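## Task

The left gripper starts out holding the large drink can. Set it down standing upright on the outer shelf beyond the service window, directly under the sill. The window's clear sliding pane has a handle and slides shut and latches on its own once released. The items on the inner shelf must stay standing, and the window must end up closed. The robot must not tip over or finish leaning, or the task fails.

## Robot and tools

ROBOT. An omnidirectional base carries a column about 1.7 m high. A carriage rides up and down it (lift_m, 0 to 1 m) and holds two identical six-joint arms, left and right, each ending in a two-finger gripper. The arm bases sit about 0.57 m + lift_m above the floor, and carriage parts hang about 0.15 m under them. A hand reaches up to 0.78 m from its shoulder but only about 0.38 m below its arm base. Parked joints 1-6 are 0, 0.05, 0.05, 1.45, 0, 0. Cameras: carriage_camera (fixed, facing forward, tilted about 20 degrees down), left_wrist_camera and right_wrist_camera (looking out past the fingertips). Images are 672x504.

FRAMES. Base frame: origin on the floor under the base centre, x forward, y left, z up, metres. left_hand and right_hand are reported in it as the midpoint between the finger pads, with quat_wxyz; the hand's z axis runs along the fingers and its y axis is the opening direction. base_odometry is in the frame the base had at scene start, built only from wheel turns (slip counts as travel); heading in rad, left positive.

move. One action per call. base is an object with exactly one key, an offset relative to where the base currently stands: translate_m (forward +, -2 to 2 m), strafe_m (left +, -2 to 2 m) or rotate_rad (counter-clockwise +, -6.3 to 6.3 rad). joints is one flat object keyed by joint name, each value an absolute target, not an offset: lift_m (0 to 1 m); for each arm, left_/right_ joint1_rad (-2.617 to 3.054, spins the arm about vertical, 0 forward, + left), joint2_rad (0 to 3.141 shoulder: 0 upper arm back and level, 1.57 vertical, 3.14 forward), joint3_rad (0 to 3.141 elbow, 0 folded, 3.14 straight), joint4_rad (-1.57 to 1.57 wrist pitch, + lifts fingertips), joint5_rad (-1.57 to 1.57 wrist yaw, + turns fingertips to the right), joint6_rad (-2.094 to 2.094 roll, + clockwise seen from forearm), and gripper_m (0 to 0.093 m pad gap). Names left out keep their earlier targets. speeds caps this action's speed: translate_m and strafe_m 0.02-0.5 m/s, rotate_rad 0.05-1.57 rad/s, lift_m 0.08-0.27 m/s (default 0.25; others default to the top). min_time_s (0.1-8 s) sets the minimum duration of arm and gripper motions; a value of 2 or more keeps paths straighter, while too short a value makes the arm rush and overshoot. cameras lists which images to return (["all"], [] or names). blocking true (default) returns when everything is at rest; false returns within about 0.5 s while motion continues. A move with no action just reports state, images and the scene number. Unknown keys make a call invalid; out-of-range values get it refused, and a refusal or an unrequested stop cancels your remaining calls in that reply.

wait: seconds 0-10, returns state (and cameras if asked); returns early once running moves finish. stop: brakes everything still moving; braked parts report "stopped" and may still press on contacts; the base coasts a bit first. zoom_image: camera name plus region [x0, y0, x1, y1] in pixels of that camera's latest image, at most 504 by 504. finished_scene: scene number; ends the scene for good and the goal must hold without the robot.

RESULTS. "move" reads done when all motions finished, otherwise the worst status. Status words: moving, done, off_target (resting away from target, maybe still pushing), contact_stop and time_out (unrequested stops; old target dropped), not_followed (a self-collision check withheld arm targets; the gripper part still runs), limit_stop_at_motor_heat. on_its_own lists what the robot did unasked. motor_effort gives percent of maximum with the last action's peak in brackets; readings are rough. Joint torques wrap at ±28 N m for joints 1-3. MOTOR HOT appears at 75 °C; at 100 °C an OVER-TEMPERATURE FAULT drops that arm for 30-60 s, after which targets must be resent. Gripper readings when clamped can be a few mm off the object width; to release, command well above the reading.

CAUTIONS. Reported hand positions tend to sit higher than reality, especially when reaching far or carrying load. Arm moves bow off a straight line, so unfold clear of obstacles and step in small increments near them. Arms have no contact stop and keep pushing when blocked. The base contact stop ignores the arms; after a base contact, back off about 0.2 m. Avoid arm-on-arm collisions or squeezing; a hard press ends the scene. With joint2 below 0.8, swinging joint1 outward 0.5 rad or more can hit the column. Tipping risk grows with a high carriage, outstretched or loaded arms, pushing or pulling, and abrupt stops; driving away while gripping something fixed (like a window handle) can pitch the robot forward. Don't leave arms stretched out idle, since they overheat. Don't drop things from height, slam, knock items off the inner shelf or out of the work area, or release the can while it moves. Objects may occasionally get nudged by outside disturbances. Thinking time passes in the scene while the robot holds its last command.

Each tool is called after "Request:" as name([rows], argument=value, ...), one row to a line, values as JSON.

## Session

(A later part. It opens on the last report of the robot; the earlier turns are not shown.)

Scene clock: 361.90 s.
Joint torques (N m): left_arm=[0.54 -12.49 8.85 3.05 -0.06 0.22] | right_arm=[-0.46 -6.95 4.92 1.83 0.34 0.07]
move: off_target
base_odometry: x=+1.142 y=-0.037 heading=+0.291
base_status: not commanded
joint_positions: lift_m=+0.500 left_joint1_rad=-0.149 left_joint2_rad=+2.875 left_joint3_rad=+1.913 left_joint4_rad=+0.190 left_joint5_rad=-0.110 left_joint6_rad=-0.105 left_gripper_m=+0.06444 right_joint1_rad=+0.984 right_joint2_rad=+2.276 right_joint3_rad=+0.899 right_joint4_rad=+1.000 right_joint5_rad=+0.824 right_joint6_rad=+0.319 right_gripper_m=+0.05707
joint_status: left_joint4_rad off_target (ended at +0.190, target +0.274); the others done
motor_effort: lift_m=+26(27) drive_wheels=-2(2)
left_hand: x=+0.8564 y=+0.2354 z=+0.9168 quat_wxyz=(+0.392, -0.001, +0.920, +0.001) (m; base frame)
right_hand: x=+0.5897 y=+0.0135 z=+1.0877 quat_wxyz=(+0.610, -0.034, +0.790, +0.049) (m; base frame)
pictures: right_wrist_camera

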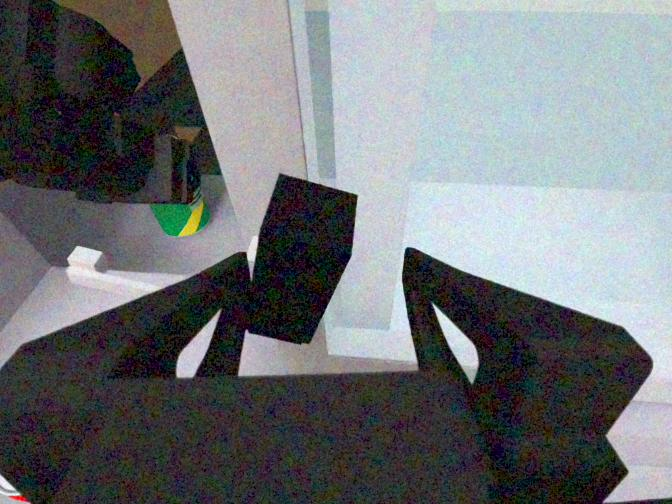

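Request:
move(joints={"left_joint1_rad": -0.142, "left_joint2_rad": 2.896, "left_joint3_rad": 1.967, "left_joint4_rad": 0.287, "left_joint5_rad": -0.102, "left_joint6_rad": -0.092}, min_time_s=0.8, cameras=["right_wrist_camera"])

Scene clock: 367.00 s.
Joint torques (N m): left_arm=[0.55 -12.26 8.68 2.99 -0.05 0.23] | right_arm=[-0.46 -6.94 4.92 1.82 0.34 0.07]
move: off_target
base_odometry: x=+1.142 y=-0.037 heading=+0.291
base_status: not commanded
joint_positions: lift_m=+0.500 left_joint1_rad=-0.149 left_joint2_rad=+2.894 left_joint3_rad=+1.927 left_joint4_rad=+0.212 left_joint5_rad=-0.110 left_joint6_rad=-0.105 left_gripper_m=+0.06444 right_joint1_rad=+0.984 right_joint2_rad=+2.276 right_joint3_rad=+0.899 right_joint4_rad=+1.000 right_joint5_rad=+0.824 right_joint6_rad=+0.319 right_gripper_m=+0.05707
joint_status: left_joint4_rad off_target (ended at +0.212, target +0.287); the others done
motor_effort: lift_m=+26(28) drive_wheels=-2(2)
left_hand: x=+0.8598 y=+0.2348 z=+0.9141 quat_wxyz=(+0.399, -0.001, +0.917, +0.000) (m; base frame)
right_hand: x=+0.5897 y=+0.0135 z=+1.0877 quat_wxyz=(+0.610, -0.034, +0.790, +0.049) (m; base frame)
pictures: right_wrist_camera

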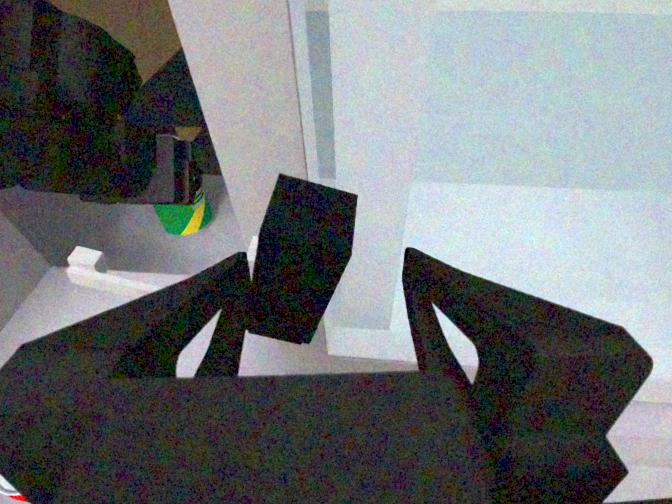

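Request:
move(joints={"left_gripper_m": 0.093}, min_time_s=1.5, cameras=["left_wrist_camera", "right_wrist_camera"])

Scene clock: 376.50 s.
Joint torques (N m): left_arm=[0.57 -12.21 7.1 2.43 -0.07 0.22] | right_arm=[-0.44 -6.94 4.92 1.82 0.34 0.06]
move: done
base_odometry: x=+1.142 y=-0.037 heading=+0.291
base_status: not commanded
joint_positions: lift_m=+0.500 left_joint1_rad=-0.149 left_joint2_rad=+2.894 left_joint3_rad=+1.947 left_joint4_rad=+0.272 left_joint5_rad=-0.110 left_joint6_rad=-0.105 left_gripper_m=+0.09295 right_joint1_rad=+0.984 right_joint2_rad=+2.276 right_joint3_rad=+0.899 right_joint4_rad=+1.000 right_joint5_rad=+0.824 right_joint6_rad=+0.319 right_gripper_m=+0.05707
joint_status: all done
on_its_own: left_joint4_rad moved +0.060 to your old target +0.287
motor_effort: lift_m=+25(27) drive_wheels=-2(2)
left_hand: x=+0.8757 y=+0.2324 z=+0.9326 quat_wxyz=(+0.435, -0.004, +0.900, -0.006) (m; base frame)
right_hand: x=+0.5897 y=+0.0135 z=+1.0877 quat_wxyz=(+0.610, -0.034, +0.790, +0.049) (m; base frame)
pictures: left_wrist_camera, right_wrist_camera

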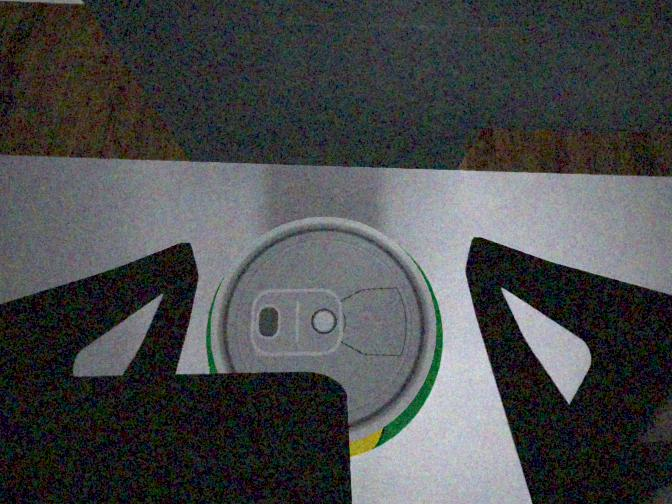

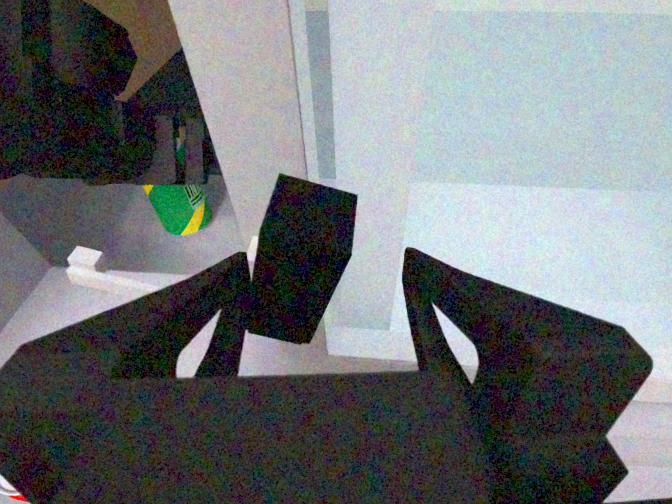

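Request:
move(joints={"left_joint1_rad": -0.170, "left_joint2_rad": 2.39, "left_joint3_rad": 1.316, "left_joint4_rad": 0.385, "left_joint5_rad": -0.128, "left_joint6_rad": -0.112}, min_time_s=1.6, cameras=["left_wrist_camera", "right_wrist_camera"])

Scene clock: 391.17 s.
Joint torques (N m): left_arm=[-0.88 -14.32 4.16 2.35 -0.34 -0.04] | right_arm=[-0.46 -6.93 4.92 1.83 0.34 0.07]
move: done
base_odometry: x=+1.142 y=-0.037 heading=+0.291
base_status: not commanded
joint_positions: lift_m=+0.500 left_joint1_rad=-0.162 left_joint2_rad=+2.440 left_joint3_rad=+1.320 left_joint4_rad=+0.370 left_joint5_rad=-0.113 left_joint6_rad=-0.105 left_gripper_m=+0.09295 right_joint1_rad=+0.984 right_joint2_rad=+2.276 right_joint3_rad=+0.899 right_joint4_rad=+1.000 right_joint5_rad=+0.824 right_joint6_rad=+0.319 right_gripper_m=+0.05707
joint_status: all done
motor_effort: lift_m=+25(28) drive_wheels=-2(2)
left_hand: x=+0.7788 y=+0.2402 z=+0.9940 quat_wxyz=(+0.402, +0.004, +0.916, -0.002) (m; base frame)
right_hand: x=+0.5897 y=+0.0135 z=+1.0877 quat_wxyz=(+0.610, -0.034, +0.790, +0.049) (m; base frame)
pictures: left_wrist_camera, right_wrist_camera

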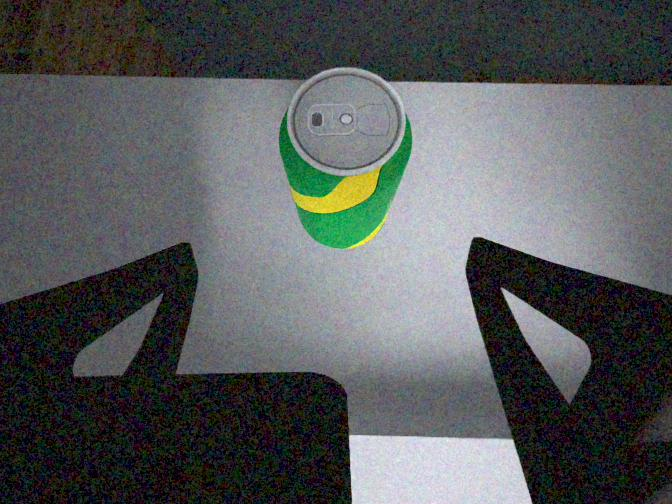

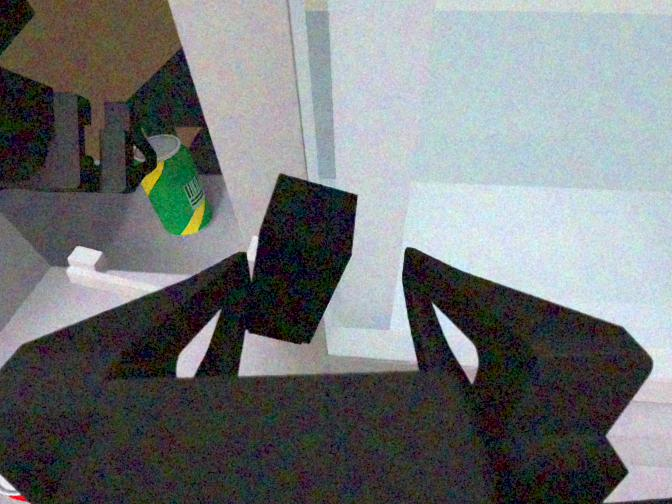

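Request:
move(joints={"left_joint1_rad": -0.2528, "left_joint2_rad": 1.58, "left_joint3_rad": 0.70, "left_joint4_rad": 0.14, "left_joint5_rad": -0.185, "left_joint6_rad": -0.172}, min_time_s=1.6, cameras=[])

Request:
move(joints={"left_joint1_rad": -0.337, "left_joint2_rad": 0.551, "left_joint3_rad": 0.686, "left_joint4_rad": -0.877, "left_joint5_rad": 0.0, "left_joint6_rad": 0.0, "left_gripper_m": 0.03}, min_time_s=1.6, cameras=["carriage_camera", "right_wrist_camera"])

Scene clock: 402.97 s.
Joint torques (N m): left_arm=[-0.83 -7.79 5.04 2.13 -0.34 -0.08] | right_arm=[-0.47 -6.95 4.9 1.83 0.34 0.06]
move: done
base_odometry: x=+1.142 y=-0.037 heading=+0.291
base_status: not commanded
joint_positions: lift_m=+0.500 left_joint1_rad=-0.245 left_joint2_rad=+1.609 left_joint3_rad=+0.704 left_joint4_rad=+0.141 left_joint5_rad=-0.170 left_joint6_rad=-0.159 left_gripper_m=+0.09295 right_joint1_rad=+0.984 right_joint2_rad=+2.276 right_joint3_rad=+0.899 right_joint4_rad=+1.000 right_joint5_rad=+0.824 right_joint6_rad=+0.319 right_gripper_m=+0.05707
joint_status: all done
motor_effort: lift_m=+26(27) drive_wheels=-2(2)
left_hand: x=+0.6207 y=+0.2418 z=+1.1246 quat_wxyz=(+0.399, +0.006, +0.917, -0.002) (m; base frame)
right_hand: x=+0.5897 y=+0.0135 z=+1.0877 quat_wxyz=(+0.610, -0.034, +0.790, +0.049) (m; base frame)
pictures: none
No camera images: "cameras" was empty.

Scene clock: 405.00 s.
Joint torques (N m): left_arm=[-0.92 0.21 5.63 2.21 0.09 0.2] | right_arm=[-0.47 -6.94 4.9 1.82 0.34 0.07]
move: done
base_odometry: x=+1.142 y=-0.037 heading=+0.291
base_status: not commanded
joint_positions: lift_m=+0.500 left_joint1_rad=-0.330 left_joint2_rad=+0.557 left_joint3_rad=+0.690 left_joint4_rad=-0.876 left_joint5_rad=-0.015 left_joint6_rad=-0.013 left_gripper_m=+0.03008 right_joint1_rad=+0.984 right_joint2_rad=+2.276 right_joint3_rad=+0.899 right_joint4_rad=+1.000 right_joint5_rad=+0.824 right_joint6_rad=+0.319 right_gripper_m=+0.05707
joint_status: all done
motor_effort: lift_m=+25(28) drive_wheels=-2(2)
left_hand: x=+0.4226 y=+0.2452 z=+1.2500 quat_wxyz=(+0.397, +0.141, +0.905, -0.062) (m; base frame)
right_hand: x=+0.5897 y=+0.0135 z=+1.0877 quat_wxyz=(+0.610, -0.034, +0.790, +0.049) (m; base frame)
pictures: carriage_camera, right_wrist_camera

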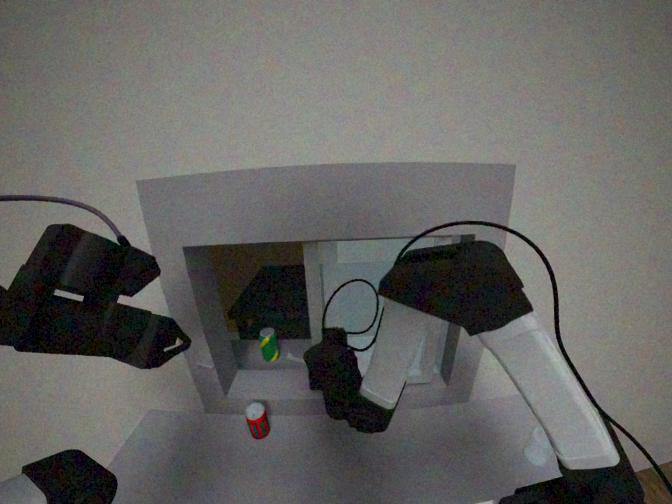

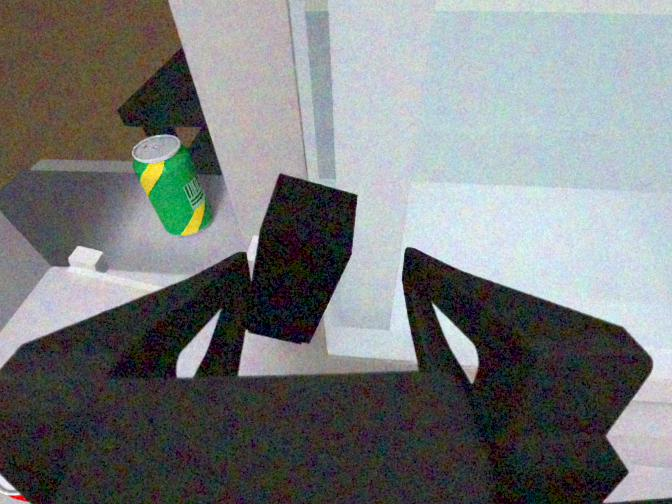

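Request:
move(base={"strafe_m": 0.23}, speeds={"strafe_m": 0.12}, cameras=[])

Request:
move(base={"strafe_m": 0.067}, speeds={"strafe_m": 0.06}, cameras=["carriage_camera", "right_wrist_camera"])

Scene clock: 414.07 s.
Joint torques (N m): left_arm=[-0.92 0.27 5.6 2.21 0.04 0.2] | right_arm=[-0.55 -6.99 4.75 1.77 0.43 0.06]
move: done
base_odometry: x=+1.076 y=+0.183 heading=+0.290
base_status: done
joint_positions: lift_m=+0.500 left_joint1_rad=-0.330 left_joint2_rad=+0.557 left_joint3_rad=+0.690 left_joint4_rad=-0.879 left_joint5_rad=-0.011 left_joint6_rad=-0.012 left_gripper_m=+0.03008 right_joint1_rad=+0.984 right_joint2_rad=+2.276 right_joint3_rad=+0.899 right_joint4_rad=+1.005 right_joint5_rad=+0.818 right_joint6_rad=+0.319 right_gripper_m=+0.05707
joint_status: not commanded
motor_effort: lift_m=+26(29) drive_wheels=-3(10)
left_hand: x=+0.4219 y=+0.2448 z=+1.2493 quat_wxyz=(+0.396, +0.143, +0.905, -0.063) (m; base frame)
right_hand: x=+0.5895 y=+0.0151 z=+1.0883 quat_wxyz=(+0.611, -0.035, +0.789, +0.053) (m; base frame)
pictures: none
No camera images: "cameras" was empty.

Scene clock: 415.73 s.
Joint torques (N m): left_arm=[-0.91 0.16 5.61 2.22 0.05 0.19] | right_arm=[-0.55 -6.93 4.9 1.89 0.26 0.06]
move: done
base_odometry: x=+1.057 y=+0.247 heading=+0.290
base_status: done
joint_positions: lift_m=+0.500 left_joint1_rad=-0.330 left_joint2_rad=+0.557 left_joint3_rad=+0.690 left_joint4_rad=-0.880 left_joint5_rad=-0.011 left_joint6_rad=-0.012 left_gripper_m=+0.03008 right_joint1_rad=+0.984 right_joint2_rad=+2.276 right_joint3_rad=+0.899 right_joint4_rad=+0.997 right_joint5_rad=+0.834 right_joint6_rad=+0.319 right_gripper_m=+0.05707
joint_status: not commanded
motor_effort: lift_m=+26(28) drive_wheels=-2(7)
left_hand: x=+0.4218 y=+0.2447 z=+1.2493 quat_wxyz=(+0.395, +0.143, +0.905, -0.063) (m; base frame)
right_hand: x=+0.5897 y=+0.0121 z=+1.0877 quat_wxyz=(+0.611, -0.032, +0.790, +0.045) (m; base frame)
pictures: carriage_camera, right_wrist_camera

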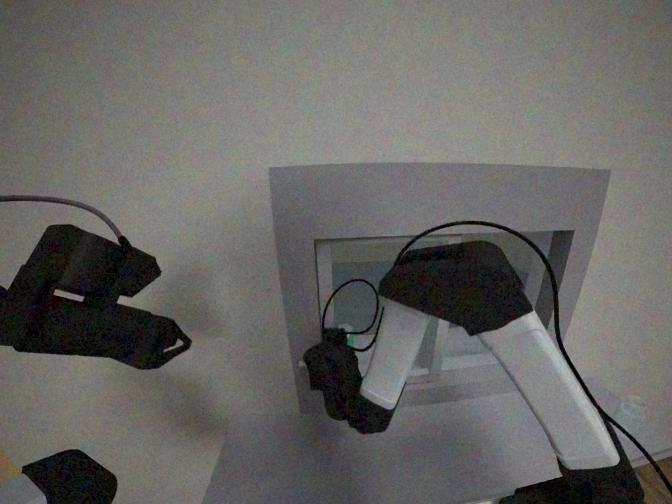

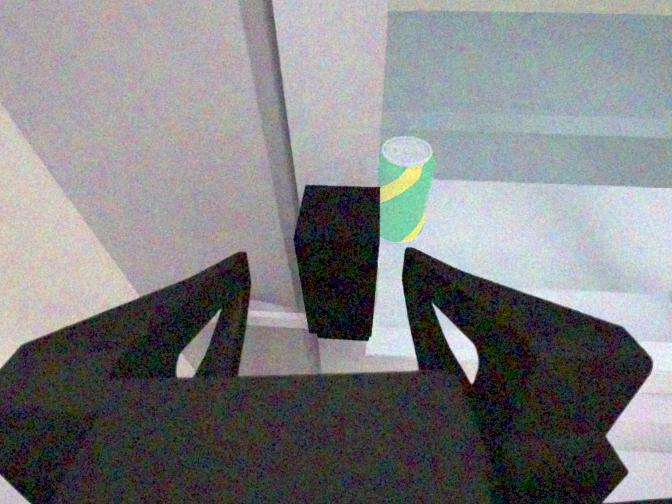

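Request:
move(joints={"right_joint1_rad": 1.400, "right_joint2_rad": 2.02, "right_joint3_rad": 0.59, "right_joint4_rad": 0.762, "right_joint5_rad": 1.14, "right_joint6_rad": 0.623}, min_time_s=1.8, cameras=["carriage_camera", "right_wrist_camera"])

Request:
zoom_image(camera="right_wrist_camera", region=[220, 20, 470, 240])

Request:
zoom_image(camera="carriage_camera", region=[260, 220, 480, 430])

Scene clock: 424.83 s.
Joint torques (N m): left_arm=[-0.83 0.17 5.55 2.22 0.06 0.2] | right_arm=[0.54 -8.66 2.51 1.47 0.47 0.03]
move: done
base_odometry: x=+1.057 y=+0.247 heading=+0.290
base_status: not commanded
joint_positions: lift_m=+0.500 left_joint1_rad=-0.330 left_joint2_rad=+0.557 left_joint3_rad=+0.690 left_joint4_rad=-0.880 left_joint5_rad=-0.011 left_joint6_rad=-0.012 left_gripper_m=+0.03008 right_joint1_rad=+1.391 right_joint2_rad=+2.054 right_joint3_rad=+0.599 right_joint4_rad=+0.767 right_joint5_rad=+1.130 right_joint6_rad=+0.613 right_gripper_m=+0.05707
joint_status: all done
motor_effort: lift_m=+24(27) drive_wheels=-2(2)
left_hand: x=+0.4218 y=+0.2447 z=+1.2493 quat_wxyz=(+0.395, +0.143, +0.905, -0.063) (m; base frame)
right_hand: x=+0.4362 y=-0.0005 z=+1.0894 quat_wxyz=(+0.602, -0.078, +0.793, +0.043) (m; base frame)
pictures: carriage_camera, right_wrist_camera

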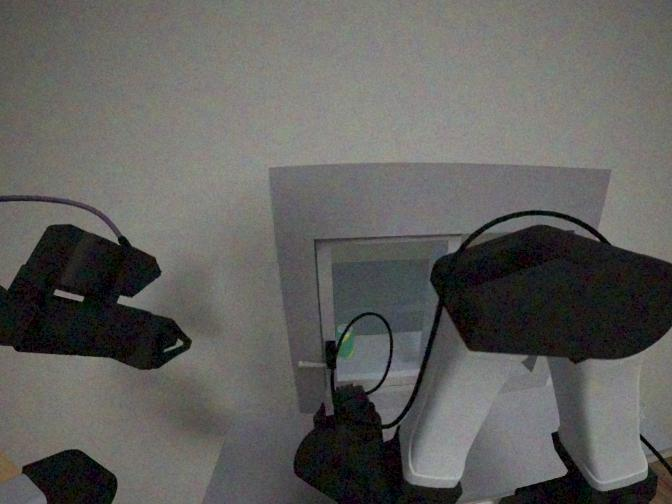

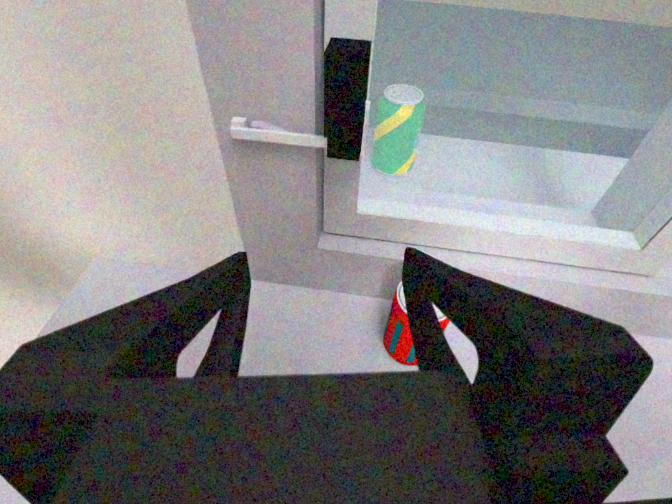

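Scaled by 2.016 from the camera's 672x504 image, which has a finer 960x720 frame.

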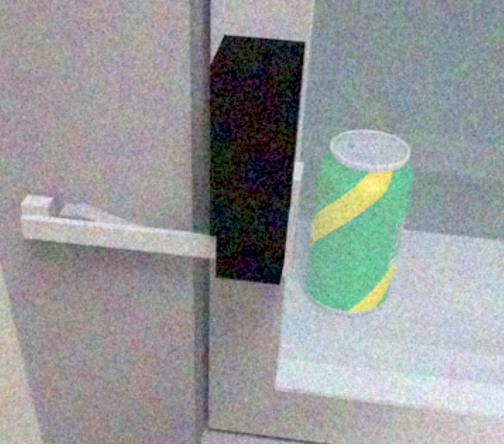

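Scaled by 2.291 from the camera's 672x504 image, which has a finer 960x720 frame.

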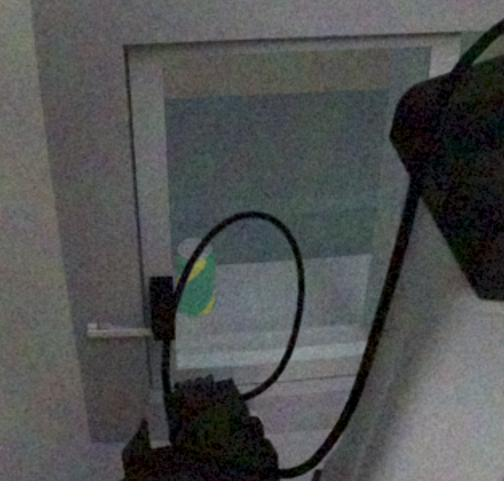

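Request:
finished_scene(scene=2)

The scene is finished: the task was done.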